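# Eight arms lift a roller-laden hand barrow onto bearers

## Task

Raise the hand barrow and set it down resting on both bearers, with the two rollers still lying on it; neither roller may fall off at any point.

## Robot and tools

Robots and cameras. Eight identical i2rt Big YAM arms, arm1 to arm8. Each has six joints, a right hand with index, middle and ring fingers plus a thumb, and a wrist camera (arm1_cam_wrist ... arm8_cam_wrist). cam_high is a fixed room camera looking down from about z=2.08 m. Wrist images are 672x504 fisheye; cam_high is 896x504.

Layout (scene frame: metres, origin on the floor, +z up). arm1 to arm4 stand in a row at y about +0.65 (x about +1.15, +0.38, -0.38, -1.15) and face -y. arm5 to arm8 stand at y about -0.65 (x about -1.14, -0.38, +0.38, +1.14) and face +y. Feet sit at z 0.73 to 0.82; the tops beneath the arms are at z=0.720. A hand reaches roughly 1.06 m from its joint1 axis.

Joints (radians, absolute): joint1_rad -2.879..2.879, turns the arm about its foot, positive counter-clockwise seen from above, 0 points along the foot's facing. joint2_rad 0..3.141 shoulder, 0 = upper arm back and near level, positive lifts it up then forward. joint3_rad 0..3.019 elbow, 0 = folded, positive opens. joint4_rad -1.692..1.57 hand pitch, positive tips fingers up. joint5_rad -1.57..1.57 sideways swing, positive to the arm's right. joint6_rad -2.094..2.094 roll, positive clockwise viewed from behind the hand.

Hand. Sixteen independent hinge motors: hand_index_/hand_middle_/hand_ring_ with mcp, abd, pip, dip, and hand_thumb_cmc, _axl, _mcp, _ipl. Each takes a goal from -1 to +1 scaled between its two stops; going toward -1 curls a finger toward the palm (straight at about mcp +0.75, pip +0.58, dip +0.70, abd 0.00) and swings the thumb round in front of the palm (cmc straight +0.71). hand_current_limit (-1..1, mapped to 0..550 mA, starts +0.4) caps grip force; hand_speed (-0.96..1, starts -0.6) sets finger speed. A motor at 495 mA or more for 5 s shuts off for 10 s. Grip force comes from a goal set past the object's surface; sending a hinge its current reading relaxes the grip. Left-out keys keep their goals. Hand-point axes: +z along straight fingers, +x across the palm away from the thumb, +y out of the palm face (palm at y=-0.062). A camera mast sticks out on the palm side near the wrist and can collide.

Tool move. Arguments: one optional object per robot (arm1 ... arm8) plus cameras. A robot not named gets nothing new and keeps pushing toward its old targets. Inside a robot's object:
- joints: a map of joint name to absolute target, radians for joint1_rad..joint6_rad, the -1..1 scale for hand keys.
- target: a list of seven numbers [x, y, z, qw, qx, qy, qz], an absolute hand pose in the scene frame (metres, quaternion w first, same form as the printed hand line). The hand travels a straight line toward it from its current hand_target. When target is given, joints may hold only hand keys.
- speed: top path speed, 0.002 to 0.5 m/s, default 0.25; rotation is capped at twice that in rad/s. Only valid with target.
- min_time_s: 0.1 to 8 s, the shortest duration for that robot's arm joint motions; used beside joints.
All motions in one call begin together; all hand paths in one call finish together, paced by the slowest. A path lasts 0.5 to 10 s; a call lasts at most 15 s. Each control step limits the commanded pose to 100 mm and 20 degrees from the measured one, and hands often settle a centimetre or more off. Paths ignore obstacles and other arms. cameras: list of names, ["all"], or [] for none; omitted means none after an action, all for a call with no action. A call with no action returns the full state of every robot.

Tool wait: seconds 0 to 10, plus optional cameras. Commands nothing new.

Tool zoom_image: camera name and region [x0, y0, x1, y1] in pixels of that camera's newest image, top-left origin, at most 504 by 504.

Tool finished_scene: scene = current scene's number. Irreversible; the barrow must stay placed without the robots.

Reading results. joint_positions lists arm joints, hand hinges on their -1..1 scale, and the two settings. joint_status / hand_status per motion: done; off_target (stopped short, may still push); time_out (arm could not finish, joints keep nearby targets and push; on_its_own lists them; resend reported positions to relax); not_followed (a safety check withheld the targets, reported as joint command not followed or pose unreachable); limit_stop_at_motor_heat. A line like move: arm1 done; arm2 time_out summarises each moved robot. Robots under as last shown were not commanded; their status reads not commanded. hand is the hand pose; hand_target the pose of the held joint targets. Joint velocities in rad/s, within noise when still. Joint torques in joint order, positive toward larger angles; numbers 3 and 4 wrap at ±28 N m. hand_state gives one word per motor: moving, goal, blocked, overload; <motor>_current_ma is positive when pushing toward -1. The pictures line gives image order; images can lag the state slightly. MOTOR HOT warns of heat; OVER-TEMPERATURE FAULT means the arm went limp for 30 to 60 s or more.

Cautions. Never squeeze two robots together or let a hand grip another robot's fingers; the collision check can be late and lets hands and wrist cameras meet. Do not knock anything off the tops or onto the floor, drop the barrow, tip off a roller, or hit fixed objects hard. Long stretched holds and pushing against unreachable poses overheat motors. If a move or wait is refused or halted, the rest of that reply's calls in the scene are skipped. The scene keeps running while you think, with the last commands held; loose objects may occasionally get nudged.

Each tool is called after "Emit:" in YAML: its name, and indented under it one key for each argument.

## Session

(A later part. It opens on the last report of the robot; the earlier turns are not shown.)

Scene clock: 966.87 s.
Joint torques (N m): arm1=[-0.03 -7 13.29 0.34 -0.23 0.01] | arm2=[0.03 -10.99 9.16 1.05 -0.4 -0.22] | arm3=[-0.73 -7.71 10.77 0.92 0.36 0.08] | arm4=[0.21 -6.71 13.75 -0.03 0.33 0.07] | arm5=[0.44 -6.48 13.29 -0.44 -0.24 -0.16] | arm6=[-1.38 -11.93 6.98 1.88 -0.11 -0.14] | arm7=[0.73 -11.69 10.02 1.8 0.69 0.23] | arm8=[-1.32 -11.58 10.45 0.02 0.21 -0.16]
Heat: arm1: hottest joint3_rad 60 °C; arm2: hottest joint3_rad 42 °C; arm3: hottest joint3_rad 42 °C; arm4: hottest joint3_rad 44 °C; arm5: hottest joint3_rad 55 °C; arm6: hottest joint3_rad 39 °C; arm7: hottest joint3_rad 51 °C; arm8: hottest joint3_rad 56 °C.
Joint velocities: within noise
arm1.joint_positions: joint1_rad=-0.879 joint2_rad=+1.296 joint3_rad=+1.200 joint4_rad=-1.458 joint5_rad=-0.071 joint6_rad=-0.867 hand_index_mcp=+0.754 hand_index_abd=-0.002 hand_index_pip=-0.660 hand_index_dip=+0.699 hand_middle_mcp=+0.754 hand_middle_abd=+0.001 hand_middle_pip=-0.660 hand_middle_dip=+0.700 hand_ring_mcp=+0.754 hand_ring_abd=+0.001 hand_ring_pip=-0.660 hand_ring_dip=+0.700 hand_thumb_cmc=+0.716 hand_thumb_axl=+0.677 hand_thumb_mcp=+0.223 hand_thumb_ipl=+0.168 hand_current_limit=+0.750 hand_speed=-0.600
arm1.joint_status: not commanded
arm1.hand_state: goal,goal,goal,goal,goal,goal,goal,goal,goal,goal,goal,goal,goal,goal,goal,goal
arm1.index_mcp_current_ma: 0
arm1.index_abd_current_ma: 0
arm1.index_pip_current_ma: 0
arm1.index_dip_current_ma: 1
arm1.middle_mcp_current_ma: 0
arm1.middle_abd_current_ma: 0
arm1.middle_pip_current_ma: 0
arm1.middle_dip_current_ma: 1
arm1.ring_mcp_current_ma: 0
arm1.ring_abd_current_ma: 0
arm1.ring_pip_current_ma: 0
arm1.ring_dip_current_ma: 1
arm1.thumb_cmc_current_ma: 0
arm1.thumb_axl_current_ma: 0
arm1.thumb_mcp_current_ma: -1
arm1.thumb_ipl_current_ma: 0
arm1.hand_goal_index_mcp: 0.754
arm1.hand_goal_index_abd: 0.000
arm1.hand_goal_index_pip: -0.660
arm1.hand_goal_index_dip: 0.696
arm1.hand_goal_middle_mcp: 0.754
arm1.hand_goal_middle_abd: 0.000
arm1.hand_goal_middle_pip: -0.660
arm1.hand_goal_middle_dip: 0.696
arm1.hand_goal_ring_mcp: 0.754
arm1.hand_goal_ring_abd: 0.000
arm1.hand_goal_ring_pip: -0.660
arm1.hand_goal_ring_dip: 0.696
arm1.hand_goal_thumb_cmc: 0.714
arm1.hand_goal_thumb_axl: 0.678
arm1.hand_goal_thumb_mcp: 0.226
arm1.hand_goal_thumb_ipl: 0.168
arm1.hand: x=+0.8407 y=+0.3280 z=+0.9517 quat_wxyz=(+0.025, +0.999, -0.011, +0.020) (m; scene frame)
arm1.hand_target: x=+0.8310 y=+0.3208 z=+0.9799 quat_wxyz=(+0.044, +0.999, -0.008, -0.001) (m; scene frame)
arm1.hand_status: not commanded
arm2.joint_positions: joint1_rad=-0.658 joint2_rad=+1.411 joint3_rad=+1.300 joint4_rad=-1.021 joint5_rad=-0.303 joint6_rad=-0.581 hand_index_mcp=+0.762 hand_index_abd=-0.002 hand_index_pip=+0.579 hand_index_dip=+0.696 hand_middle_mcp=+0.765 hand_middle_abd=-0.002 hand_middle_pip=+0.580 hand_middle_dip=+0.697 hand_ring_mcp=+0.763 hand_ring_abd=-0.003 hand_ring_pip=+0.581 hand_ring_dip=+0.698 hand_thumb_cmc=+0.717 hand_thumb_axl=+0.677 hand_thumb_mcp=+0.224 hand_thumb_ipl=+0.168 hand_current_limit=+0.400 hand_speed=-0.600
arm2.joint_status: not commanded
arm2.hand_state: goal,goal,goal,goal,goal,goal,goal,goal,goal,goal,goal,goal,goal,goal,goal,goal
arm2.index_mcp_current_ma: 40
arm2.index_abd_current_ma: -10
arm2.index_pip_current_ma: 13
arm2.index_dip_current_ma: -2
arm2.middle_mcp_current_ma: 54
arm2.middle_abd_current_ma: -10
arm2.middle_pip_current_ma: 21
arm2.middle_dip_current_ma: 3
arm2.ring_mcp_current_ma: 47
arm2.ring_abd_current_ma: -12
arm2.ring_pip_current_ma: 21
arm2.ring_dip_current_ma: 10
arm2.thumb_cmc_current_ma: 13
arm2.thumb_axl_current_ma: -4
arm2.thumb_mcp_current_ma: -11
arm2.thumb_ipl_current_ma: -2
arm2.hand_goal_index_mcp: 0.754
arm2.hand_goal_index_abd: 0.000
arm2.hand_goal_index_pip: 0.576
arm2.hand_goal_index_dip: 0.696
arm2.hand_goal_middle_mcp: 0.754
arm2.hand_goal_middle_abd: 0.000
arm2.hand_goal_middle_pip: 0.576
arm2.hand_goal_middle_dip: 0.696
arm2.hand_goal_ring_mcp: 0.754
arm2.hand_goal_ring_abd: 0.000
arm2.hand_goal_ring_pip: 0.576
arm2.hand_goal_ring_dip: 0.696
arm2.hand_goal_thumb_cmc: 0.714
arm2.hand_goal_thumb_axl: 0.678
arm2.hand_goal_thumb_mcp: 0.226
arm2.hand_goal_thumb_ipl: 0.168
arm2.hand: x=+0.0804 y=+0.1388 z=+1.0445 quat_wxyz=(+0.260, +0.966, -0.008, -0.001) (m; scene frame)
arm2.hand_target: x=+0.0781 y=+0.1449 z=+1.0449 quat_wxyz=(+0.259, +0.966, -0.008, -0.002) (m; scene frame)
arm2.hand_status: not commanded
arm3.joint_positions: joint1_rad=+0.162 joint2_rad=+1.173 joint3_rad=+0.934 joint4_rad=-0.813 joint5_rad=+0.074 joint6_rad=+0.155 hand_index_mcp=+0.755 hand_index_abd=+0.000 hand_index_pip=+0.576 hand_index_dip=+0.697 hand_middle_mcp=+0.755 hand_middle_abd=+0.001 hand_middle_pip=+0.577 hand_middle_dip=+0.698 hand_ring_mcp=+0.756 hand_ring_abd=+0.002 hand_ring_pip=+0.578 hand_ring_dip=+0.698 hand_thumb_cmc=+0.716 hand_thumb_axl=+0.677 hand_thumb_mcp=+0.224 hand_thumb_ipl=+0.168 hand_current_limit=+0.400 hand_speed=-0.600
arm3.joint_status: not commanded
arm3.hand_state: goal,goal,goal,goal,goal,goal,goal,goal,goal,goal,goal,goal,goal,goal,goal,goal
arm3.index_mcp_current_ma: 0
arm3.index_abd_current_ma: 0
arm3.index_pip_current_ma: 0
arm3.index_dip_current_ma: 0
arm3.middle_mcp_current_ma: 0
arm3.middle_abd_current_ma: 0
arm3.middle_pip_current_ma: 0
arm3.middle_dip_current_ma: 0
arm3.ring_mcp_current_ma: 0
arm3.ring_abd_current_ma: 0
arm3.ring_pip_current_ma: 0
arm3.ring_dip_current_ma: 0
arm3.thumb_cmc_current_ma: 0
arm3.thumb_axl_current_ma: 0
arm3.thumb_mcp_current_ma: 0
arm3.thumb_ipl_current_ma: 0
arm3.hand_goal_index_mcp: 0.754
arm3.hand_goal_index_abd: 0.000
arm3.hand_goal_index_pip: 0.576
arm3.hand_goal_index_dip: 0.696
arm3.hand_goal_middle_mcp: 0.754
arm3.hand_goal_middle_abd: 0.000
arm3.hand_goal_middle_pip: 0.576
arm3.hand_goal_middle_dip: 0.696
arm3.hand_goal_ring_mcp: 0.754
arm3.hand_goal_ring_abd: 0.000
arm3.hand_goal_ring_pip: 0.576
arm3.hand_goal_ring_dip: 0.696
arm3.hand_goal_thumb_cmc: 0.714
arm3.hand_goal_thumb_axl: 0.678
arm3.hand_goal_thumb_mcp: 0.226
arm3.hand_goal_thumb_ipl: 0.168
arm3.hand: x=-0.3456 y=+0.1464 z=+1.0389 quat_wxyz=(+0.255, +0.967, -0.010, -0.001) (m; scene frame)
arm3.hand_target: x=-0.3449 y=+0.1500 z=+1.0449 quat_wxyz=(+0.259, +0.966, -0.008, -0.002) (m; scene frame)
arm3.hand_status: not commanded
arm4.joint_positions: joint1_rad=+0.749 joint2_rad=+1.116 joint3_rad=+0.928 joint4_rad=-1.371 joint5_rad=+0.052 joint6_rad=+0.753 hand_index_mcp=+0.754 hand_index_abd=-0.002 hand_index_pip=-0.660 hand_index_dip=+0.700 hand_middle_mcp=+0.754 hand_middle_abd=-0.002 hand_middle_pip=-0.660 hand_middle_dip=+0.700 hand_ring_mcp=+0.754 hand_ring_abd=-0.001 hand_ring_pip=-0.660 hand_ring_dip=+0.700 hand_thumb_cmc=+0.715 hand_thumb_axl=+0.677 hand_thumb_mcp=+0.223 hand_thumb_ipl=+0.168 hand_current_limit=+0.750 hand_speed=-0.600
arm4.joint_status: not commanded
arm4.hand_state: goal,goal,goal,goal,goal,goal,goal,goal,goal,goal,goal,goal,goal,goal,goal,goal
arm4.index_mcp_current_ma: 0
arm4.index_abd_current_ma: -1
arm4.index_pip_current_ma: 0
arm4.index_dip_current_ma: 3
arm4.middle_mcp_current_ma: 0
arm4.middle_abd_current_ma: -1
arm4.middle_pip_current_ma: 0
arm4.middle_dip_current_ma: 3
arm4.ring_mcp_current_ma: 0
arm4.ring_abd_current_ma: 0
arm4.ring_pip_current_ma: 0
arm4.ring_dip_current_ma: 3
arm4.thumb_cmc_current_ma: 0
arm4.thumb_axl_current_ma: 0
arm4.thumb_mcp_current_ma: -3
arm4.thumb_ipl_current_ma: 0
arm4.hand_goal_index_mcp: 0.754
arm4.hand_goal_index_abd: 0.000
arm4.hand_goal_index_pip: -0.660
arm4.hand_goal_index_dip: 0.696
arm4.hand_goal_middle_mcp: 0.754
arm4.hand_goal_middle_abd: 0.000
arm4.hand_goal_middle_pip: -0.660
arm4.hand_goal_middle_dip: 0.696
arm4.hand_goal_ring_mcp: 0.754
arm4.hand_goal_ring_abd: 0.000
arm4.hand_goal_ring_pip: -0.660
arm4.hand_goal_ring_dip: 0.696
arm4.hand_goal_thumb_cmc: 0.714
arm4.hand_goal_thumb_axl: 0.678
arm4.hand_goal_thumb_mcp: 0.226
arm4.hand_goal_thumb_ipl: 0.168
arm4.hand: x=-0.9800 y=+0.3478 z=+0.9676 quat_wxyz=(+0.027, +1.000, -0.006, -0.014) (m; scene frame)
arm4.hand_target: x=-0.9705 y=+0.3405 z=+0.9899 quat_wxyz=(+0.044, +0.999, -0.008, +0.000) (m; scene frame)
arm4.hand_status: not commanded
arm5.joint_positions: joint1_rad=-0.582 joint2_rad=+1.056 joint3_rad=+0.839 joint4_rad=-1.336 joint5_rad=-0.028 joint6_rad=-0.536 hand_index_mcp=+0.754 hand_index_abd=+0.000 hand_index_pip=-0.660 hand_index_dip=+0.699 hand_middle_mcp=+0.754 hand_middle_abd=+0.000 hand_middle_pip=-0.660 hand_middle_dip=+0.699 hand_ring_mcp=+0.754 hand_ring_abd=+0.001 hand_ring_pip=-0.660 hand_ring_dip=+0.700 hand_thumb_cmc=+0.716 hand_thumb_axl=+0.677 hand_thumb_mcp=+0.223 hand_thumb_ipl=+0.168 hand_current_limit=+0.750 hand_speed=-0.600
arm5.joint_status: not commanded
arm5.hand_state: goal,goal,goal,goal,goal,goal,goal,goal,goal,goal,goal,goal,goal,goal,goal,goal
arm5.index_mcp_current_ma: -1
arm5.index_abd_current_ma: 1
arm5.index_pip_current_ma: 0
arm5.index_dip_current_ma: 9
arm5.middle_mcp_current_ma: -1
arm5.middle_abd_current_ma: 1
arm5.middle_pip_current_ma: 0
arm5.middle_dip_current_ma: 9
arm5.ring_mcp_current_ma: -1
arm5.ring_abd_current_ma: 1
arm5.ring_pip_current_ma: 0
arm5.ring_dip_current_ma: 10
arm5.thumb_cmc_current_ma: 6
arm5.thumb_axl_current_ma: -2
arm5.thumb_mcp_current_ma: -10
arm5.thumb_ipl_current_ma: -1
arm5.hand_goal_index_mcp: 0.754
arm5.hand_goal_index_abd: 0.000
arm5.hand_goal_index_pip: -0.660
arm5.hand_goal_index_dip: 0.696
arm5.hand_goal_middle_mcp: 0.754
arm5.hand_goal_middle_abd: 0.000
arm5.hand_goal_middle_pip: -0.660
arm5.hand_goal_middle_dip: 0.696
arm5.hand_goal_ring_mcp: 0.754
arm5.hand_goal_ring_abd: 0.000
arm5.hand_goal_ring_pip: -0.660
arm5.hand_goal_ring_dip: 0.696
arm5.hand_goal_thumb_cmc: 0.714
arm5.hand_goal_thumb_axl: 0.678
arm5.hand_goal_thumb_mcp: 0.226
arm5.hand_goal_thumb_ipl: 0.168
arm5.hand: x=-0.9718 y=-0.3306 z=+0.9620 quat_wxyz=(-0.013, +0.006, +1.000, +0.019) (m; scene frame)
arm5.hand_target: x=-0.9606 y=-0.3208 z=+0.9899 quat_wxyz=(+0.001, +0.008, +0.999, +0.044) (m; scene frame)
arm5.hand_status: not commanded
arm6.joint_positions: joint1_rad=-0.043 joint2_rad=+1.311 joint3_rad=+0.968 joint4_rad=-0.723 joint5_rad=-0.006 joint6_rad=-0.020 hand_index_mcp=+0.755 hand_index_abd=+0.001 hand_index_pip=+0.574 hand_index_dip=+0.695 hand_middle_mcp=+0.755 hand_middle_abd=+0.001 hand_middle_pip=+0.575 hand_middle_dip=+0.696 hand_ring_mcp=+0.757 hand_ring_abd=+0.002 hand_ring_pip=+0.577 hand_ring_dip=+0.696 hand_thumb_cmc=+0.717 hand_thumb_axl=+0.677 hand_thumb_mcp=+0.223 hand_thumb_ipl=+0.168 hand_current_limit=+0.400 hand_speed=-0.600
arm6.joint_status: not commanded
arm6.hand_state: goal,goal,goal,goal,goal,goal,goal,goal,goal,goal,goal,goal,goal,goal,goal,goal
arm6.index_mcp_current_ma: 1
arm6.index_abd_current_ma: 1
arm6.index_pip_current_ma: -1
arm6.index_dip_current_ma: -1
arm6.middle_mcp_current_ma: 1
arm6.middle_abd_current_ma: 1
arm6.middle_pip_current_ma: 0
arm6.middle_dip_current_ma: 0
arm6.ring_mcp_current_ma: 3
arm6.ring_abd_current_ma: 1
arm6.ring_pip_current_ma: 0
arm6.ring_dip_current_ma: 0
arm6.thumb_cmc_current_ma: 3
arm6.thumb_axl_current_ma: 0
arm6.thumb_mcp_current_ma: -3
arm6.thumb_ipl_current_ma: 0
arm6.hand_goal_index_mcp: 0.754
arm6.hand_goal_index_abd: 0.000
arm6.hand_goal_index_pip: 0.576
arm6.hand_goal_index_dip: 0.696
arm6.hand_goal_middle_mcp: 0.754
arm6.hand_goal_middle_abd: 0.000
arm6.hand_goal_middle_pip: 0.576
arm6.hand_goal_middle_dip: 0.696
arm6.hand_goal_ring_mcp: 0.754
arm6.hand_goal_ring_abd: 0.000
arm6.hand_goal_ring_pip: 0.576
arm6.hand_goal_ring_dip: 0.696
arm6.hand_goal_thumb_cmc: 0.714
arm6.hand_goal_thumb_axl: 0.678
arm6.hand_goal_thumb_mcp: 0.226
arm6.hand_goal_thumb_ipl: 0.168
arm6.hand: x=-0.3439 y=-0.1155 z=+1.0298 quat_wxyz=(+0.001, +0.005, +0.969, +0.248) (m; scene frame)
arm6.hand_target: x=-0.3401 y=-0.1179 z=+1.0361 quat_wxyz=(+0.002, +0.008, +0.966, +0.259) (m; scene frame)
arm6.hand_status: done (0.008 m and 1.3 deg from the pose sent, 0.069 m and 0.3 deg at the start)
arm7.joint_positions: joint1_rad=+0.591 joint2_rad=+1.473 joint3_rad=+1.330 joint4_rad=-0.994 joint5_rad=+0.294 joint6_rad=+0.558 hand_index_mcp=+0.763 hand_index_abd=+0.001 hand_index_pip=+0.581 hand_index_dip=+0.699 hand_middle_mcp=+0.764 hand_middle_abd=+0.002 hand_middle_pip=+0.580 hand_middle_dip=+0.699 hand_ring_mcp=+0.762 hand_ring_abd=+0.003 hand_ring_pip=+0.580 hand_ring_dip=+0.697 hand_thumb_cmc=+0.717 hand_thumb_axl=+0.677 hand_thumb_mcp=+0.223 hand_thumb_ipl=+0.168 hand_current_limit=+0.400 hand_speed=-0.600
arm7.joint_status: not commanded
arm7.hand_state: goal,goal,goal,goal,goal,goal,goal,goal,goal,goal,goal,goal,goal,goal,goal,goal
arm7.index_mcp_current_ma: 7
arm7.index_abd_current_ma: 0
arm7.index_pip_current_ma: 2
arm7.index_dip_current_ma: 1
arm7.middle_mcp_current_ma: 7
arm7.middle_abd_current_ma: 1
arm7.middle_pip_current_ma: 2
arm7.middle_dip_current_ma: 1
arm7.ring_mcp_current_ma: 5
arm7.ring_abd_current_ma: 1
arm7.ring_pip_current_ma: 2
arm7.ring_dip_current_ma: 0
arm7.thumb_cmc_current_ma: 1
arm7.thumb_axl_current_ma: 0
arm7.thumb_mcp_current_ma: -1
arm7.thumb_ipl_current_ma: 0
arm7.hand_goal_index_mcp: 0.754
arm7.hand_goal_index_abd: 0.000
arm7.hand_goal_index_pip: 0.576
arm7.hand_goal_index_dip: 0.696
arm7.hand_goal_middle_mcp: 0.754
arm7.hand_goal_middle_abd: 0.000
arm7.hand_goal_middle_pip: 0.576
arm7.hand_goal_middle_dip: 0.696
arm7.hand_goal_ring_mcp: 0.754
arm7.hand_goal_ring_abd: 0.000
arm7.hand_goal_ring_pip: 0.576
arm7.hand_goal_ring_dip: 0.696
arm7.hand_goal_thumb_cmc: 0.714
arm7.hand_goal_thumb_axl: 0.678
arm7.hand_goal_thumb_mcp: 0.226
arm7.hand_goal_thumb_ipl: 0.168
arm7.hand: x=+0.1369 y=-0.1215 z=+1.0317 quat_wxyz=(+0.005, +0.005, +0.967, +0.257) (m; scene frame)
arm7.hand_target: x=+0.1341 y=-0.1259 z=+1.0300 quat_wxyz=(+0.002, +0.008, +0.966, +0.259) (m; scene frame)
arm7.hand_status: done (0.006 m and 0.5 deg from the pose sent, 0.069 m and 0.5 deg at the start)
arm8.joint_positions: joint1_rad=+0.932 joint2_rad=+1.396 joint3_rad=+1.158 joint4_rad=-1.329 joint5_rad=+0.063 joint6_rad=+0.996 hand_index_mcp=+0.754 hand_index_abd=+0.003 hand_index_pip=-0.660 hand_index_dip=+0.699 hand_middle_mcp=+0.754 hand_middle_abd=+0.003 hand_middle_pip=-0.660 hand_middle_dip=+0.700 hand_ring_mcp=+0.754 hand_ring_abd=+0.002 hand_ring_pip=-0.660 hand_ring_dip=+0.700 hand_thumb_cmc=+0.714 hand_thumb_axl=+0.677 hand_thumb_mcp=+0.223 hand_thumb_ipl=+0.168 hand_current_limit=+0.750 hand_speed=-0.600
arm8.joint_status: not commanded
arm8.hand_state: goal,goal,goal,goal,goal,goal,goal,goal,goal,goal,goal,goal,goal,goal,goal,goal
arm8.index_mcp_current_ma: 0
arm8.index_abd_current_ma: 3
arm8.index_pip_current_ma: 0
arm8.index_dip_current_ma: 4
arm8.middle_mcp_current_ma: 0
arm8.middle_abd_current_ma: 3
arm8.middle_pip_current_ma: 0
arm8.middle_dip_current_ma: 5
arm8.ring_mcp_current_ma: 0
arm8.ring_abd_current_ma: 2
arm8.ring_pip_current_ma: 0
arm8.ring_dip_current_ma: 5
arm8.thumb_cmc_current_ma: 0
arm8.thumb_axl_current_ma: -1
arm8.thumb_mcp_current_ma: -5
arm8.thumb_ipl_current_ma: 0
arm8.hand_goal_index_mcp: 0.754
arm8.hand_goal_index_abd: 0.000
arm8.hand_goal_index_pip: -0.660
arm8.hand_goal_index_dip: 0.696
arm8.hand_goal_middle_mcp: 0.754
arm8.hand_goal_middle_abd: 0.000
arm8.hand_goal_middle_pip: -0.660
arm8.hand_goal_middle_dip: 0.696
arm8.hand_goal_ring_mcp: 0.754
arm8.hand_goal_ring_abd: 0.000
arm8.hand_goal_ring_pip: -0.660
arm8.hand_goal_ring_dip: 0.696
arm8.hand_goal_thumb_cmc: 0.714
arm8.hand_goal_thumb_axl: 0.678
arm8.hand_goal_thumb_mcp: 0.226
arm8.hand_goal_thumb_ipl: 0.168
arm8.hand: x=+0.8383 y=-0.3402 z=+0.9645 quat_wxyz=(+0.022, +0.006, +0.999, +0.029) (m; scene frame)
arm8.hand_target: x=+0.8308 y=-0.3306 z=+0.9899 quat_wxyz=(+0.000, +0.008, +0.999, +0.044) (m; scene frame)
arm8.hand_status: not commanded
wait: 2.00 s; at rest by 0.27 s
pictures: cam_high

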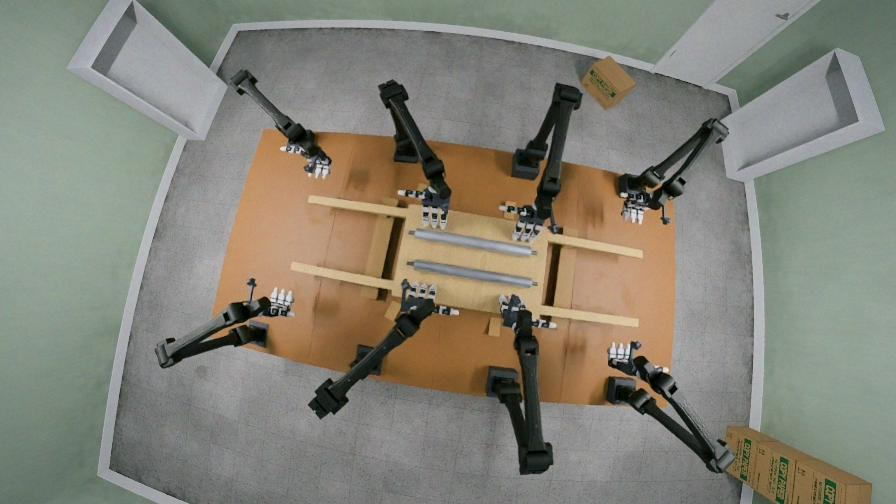

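Emit:
move:
  arm6: {"target":[-0.34,-0.145,1.045,0.0021,0.0077,0.9659,0.2588],"speed":0.05}
  arm7: {"target":[0.134,-0.155,1.04,0.0021,0.0077,0.9659,0.2588],"speed":0.05}
  cameras: ["cam_high"]

Emit:
zoom_image:
  camera: "cam_high"
  region: [380, 200, 570, 330]

Emit:
wait:
  seconds: 1.5
  cameras: ["cam_high"]

Emit:
zoom_image:
  camera: "cam_high"
  region: [380, 200, 570, 330]

Scene clock: 984.40 s.
Joint torques (N m): arm1=[0.21 -7.59 13.27 0.44 -0.24 0] | arm2=[-0.62 -11.05 9.28 1.17 -0.5 -0.2] | arm3=[-0.73 -7.77 10.78 0.92 0.37 0.08] | arm4=[0.38 -6.89 13.72 0.02 0.35 0.06] | arm5=[0.5 -6.24 13.27 -0.44 -0.24 -0.16] | arm6=[-1.61 -10.46 7.1 1.11 -0.11 -0.17] | arm7=[0.97 -10.58 10.04 0.94 0.72 0.24] | arm8=[-1.08 -11.46 10.45 0.01 0.22 -0.12]
Heat: arm1: hottest joint3_rad 60 °C; arm2: hottest joint3_rad 42 °C; arm3: hottest joint3_rad 42 °C; arm4: hottest joint3_rad 44 °C; arm5: hottest joint3_rad 56 °C; arm6: hottest joint3_rad 39 °C; arm7: hottest joint3_rad 52 °C; arm8: hottest joint3_rad 56 °C.
move: arm6 done; arm7 done
Joint velocities: within noise
arm1, arm2, arm3, arm4, arm5, arm8: as last shown
arm6.joint_positions: joint1_rad=-0.043 joint2_rad=+1.227 joint3_rad=+0.922 joint4_rad=-0.736 joint5_rad=-0.007 joint6_rad=-0.020 hand_index_mcp=+0.755 hand_index_abd=+0.001 hand_index_pip=+0.574 hand_index_dip=+0.695 hand_middle_mcp=+0.755 hand_middle_abd=+0.001 hand_middle_pip=+0.575 hand_middle_dip=+0.696 hand_ring_mcp=+0.757 hand_ring_abd=+0.002 hand_ring_pip=+0.577 hand_ring_dip=+0.696 hand_thumb_cmc=+0.717 hand_thumb_axl=+0.677 hand_thumb_mcp=+0.223 hand_thumb_ipl=+0.168 hand_current_limit=+0.400 hand_speed=-0.600
arm6.joint_status: not commanded
arm6.hand_state: goal,goal,goal,goal,goal,goal,goal,goal,goal,goal,goal,goal,goal,goal,goal,goal
arm6.index_mcp_current_ma: 1
arm6.index_abd_current_ma: 1
arm6.index_pip_current_ma: -1
arm6.index_dip_current_ma: -1
arm6.middle_mcp_current_ma: 1
arm6.middle_abd_current_ma: 1
arm6.middle_pip_current_ma: 0
arm6.middle_dip_current_ma: 0
arm6.ring_mcp_current_ma: 3
arm6.ring_abd_current_ma: 1
arm6.ring_pip_current_ma: 0
arm6.ring_dip_current_ma: 0
arm6.thumb_cmc_current_ma: 3
arm6.thumb_axl_current_ma: 0
arm6.thumb_mcp_current_ma: -3
arm6.thumb_ipl_current_ma: 0
arm6.hand_goal_index_mcp: 0.754
arm6.hand_goal_index_abd: 0.000
arm6.hand_goal_index_pip: 0.576
arm6.hand_goal_index_dip: 0.696
arm6.hand_goal_middle_mcp: 0.754
arm6.hand_goal_middle_abd: 0.000
arm6.hand_goal_middle_pip: 0.576
arm6.hand_goal_middle_dip: 0.696
arm6.hand_goal_ring_mcp: 0.754
arm6.hand_goal_ring_abd: 0.000
arm6.hand_goal_ring_pip: 0.576
arm6.hand_goal_ring_dip: 0.696
arm6.hand_goal_thumb_cmc: 0.714
arm6.hand_goal_thumb_axl: 0.678
arm6.hand_goal_thumb_mcp: 0.226
arm6.hand_goal_thumb_ipl: 0.168
arm6.hand: x=-0.3449 y=-0.1385 z=+1.0443 quat_wxyz=(+0.001, +0.005, +0.966, +0.260) (m; scene frame)
arm6.hand_target: x=-0.3401 y=-0.1449 z=+1.0449 quat_wxyz=(+0.002, +0.008, +0.966, +0.259) (m; scene frame)
arm6.hand_status: done (0.008 m and 0.3 deg from the pose sent, 0.033 m and 1.3 deg at the start)
arm7.joint_positions: joint1_rad=+0.628 joint2_rad=+1.410 joint3_rad=+1.293 joint4_rad=-1.011 joint5_rad=+0.310 joint6_rad=+0.594 hand_index_mcp=+0.763 hand_index_abd=+0.001 hand_index_pip=+0.581 hand_index_dip=+0.699 hand_middle_mcp=+0.764 hand_middle_abd=+0.002 hand_middle_pip=+0.580 hand_middle_dip=+0.699 hand_ring_mcp=+0.762 hand_ring_abd=+0.003 hand_ring_pip=+0.580 hand_ring_dip=+0.697 hand_thumb_cmc=+0.717 hand_thumb_axl=+0.677 hand_thumb_mcp=+0.223 hand_thumb_ipl=+0.168 hand_current_limit=+0.400 hand_speed=-0.600
arm7.joint_status: not commanded
arm7.hand_state: goal,goal,goal,goal,goal,goal,goal,goal,goal,goal,goal,goal,goal,goal,goal,goal
arm7.index_mcp_current_ma: 6
arm7.index_abd_current_ma: 0
arm7.index_pip_current_ma: 2
arm7.index_dip_current_ma: 1
arm7.middle_mcp_current_ma: 7
arm7.middle_abd_current_ma: 1
arm7.middle_pip_current_ma: 2
arm7.middle_dip_current_ma: 1
arm7.ring_mcp_current_ma: 5
arm7.ring_abd_current_ma: 1
arm7.ring_pip_current_ma: 2
arm7.ring_dip_current_ma: 0
arm7.thumb_cmc_current_ma: 1
arm7.thumb_axl_current_ma: 0
arm7.thumb_mcp_current_ma: -1
arm7.thumb_ipl_current_ma: 0
arm7.hand_goal_index_mcp: 0.754
arm7.hand_goal_index_abd: 0.000
arm7.hand_goal_index_pip: 0.576
arm7.hand_goal_index_dip: 0.696
arm7.hand_goal_middle_mcp: 0.754
arm7.hand_goal_middle_abd: 0.000
arm7.hand_goal_middle_pip: 0.576
arm7.hand_goal_middle_dip: 0.696
arm7.hand_goal_ring_mcp: 0.754
arm7.hand_goal_ring_abd: 0.000
arm7.hand_goal_ring_pip: 0.576
arm7.hand_goal_ring_dip: 0.696
arm7.hand_goal_thumb_cmc: 0.714
arm7.hand_goal_thumb_axl: 0.678
arm7.hand_goal_thumb_mcp: 0.226
arm7.hand_goal_thumb_ipl: 0.168
arm7.hand: x=+0.1349 y=-0.1478 z=+1.0449 quat_wxyz=(+0.000, +0.007, +0.964, +0.264) (m; scene frame)
arm7.hand_target: x=+0.1341 y=-0.1548 z=+1.0400 quat_wxyz=(+0.002, +0.008, +0.966, +0.259) (m; scene frame)
arm7.hand_status: done (0.009 m and 0.7 deg from the pose sent, 0.035 m and 0.5 deg at the start)
pictures: cam_high

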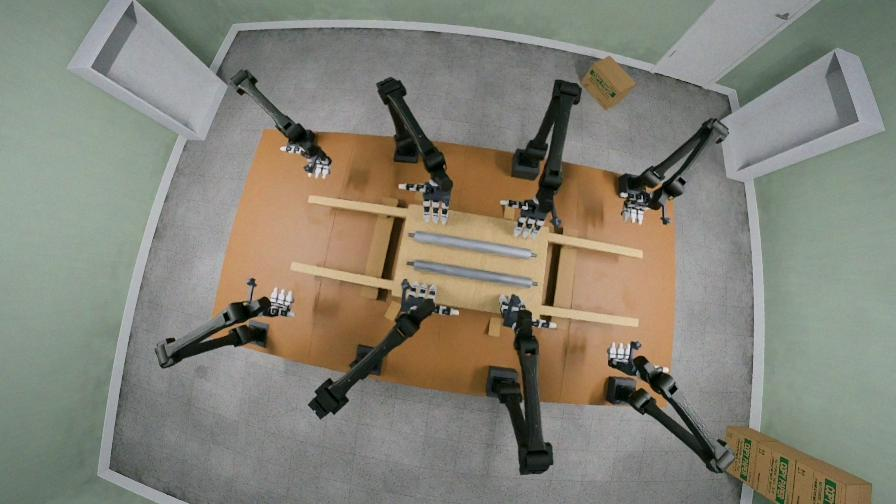

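Scaled by 2.653 from the camera's 896x504 image, which has a finer 1280x720 frame.

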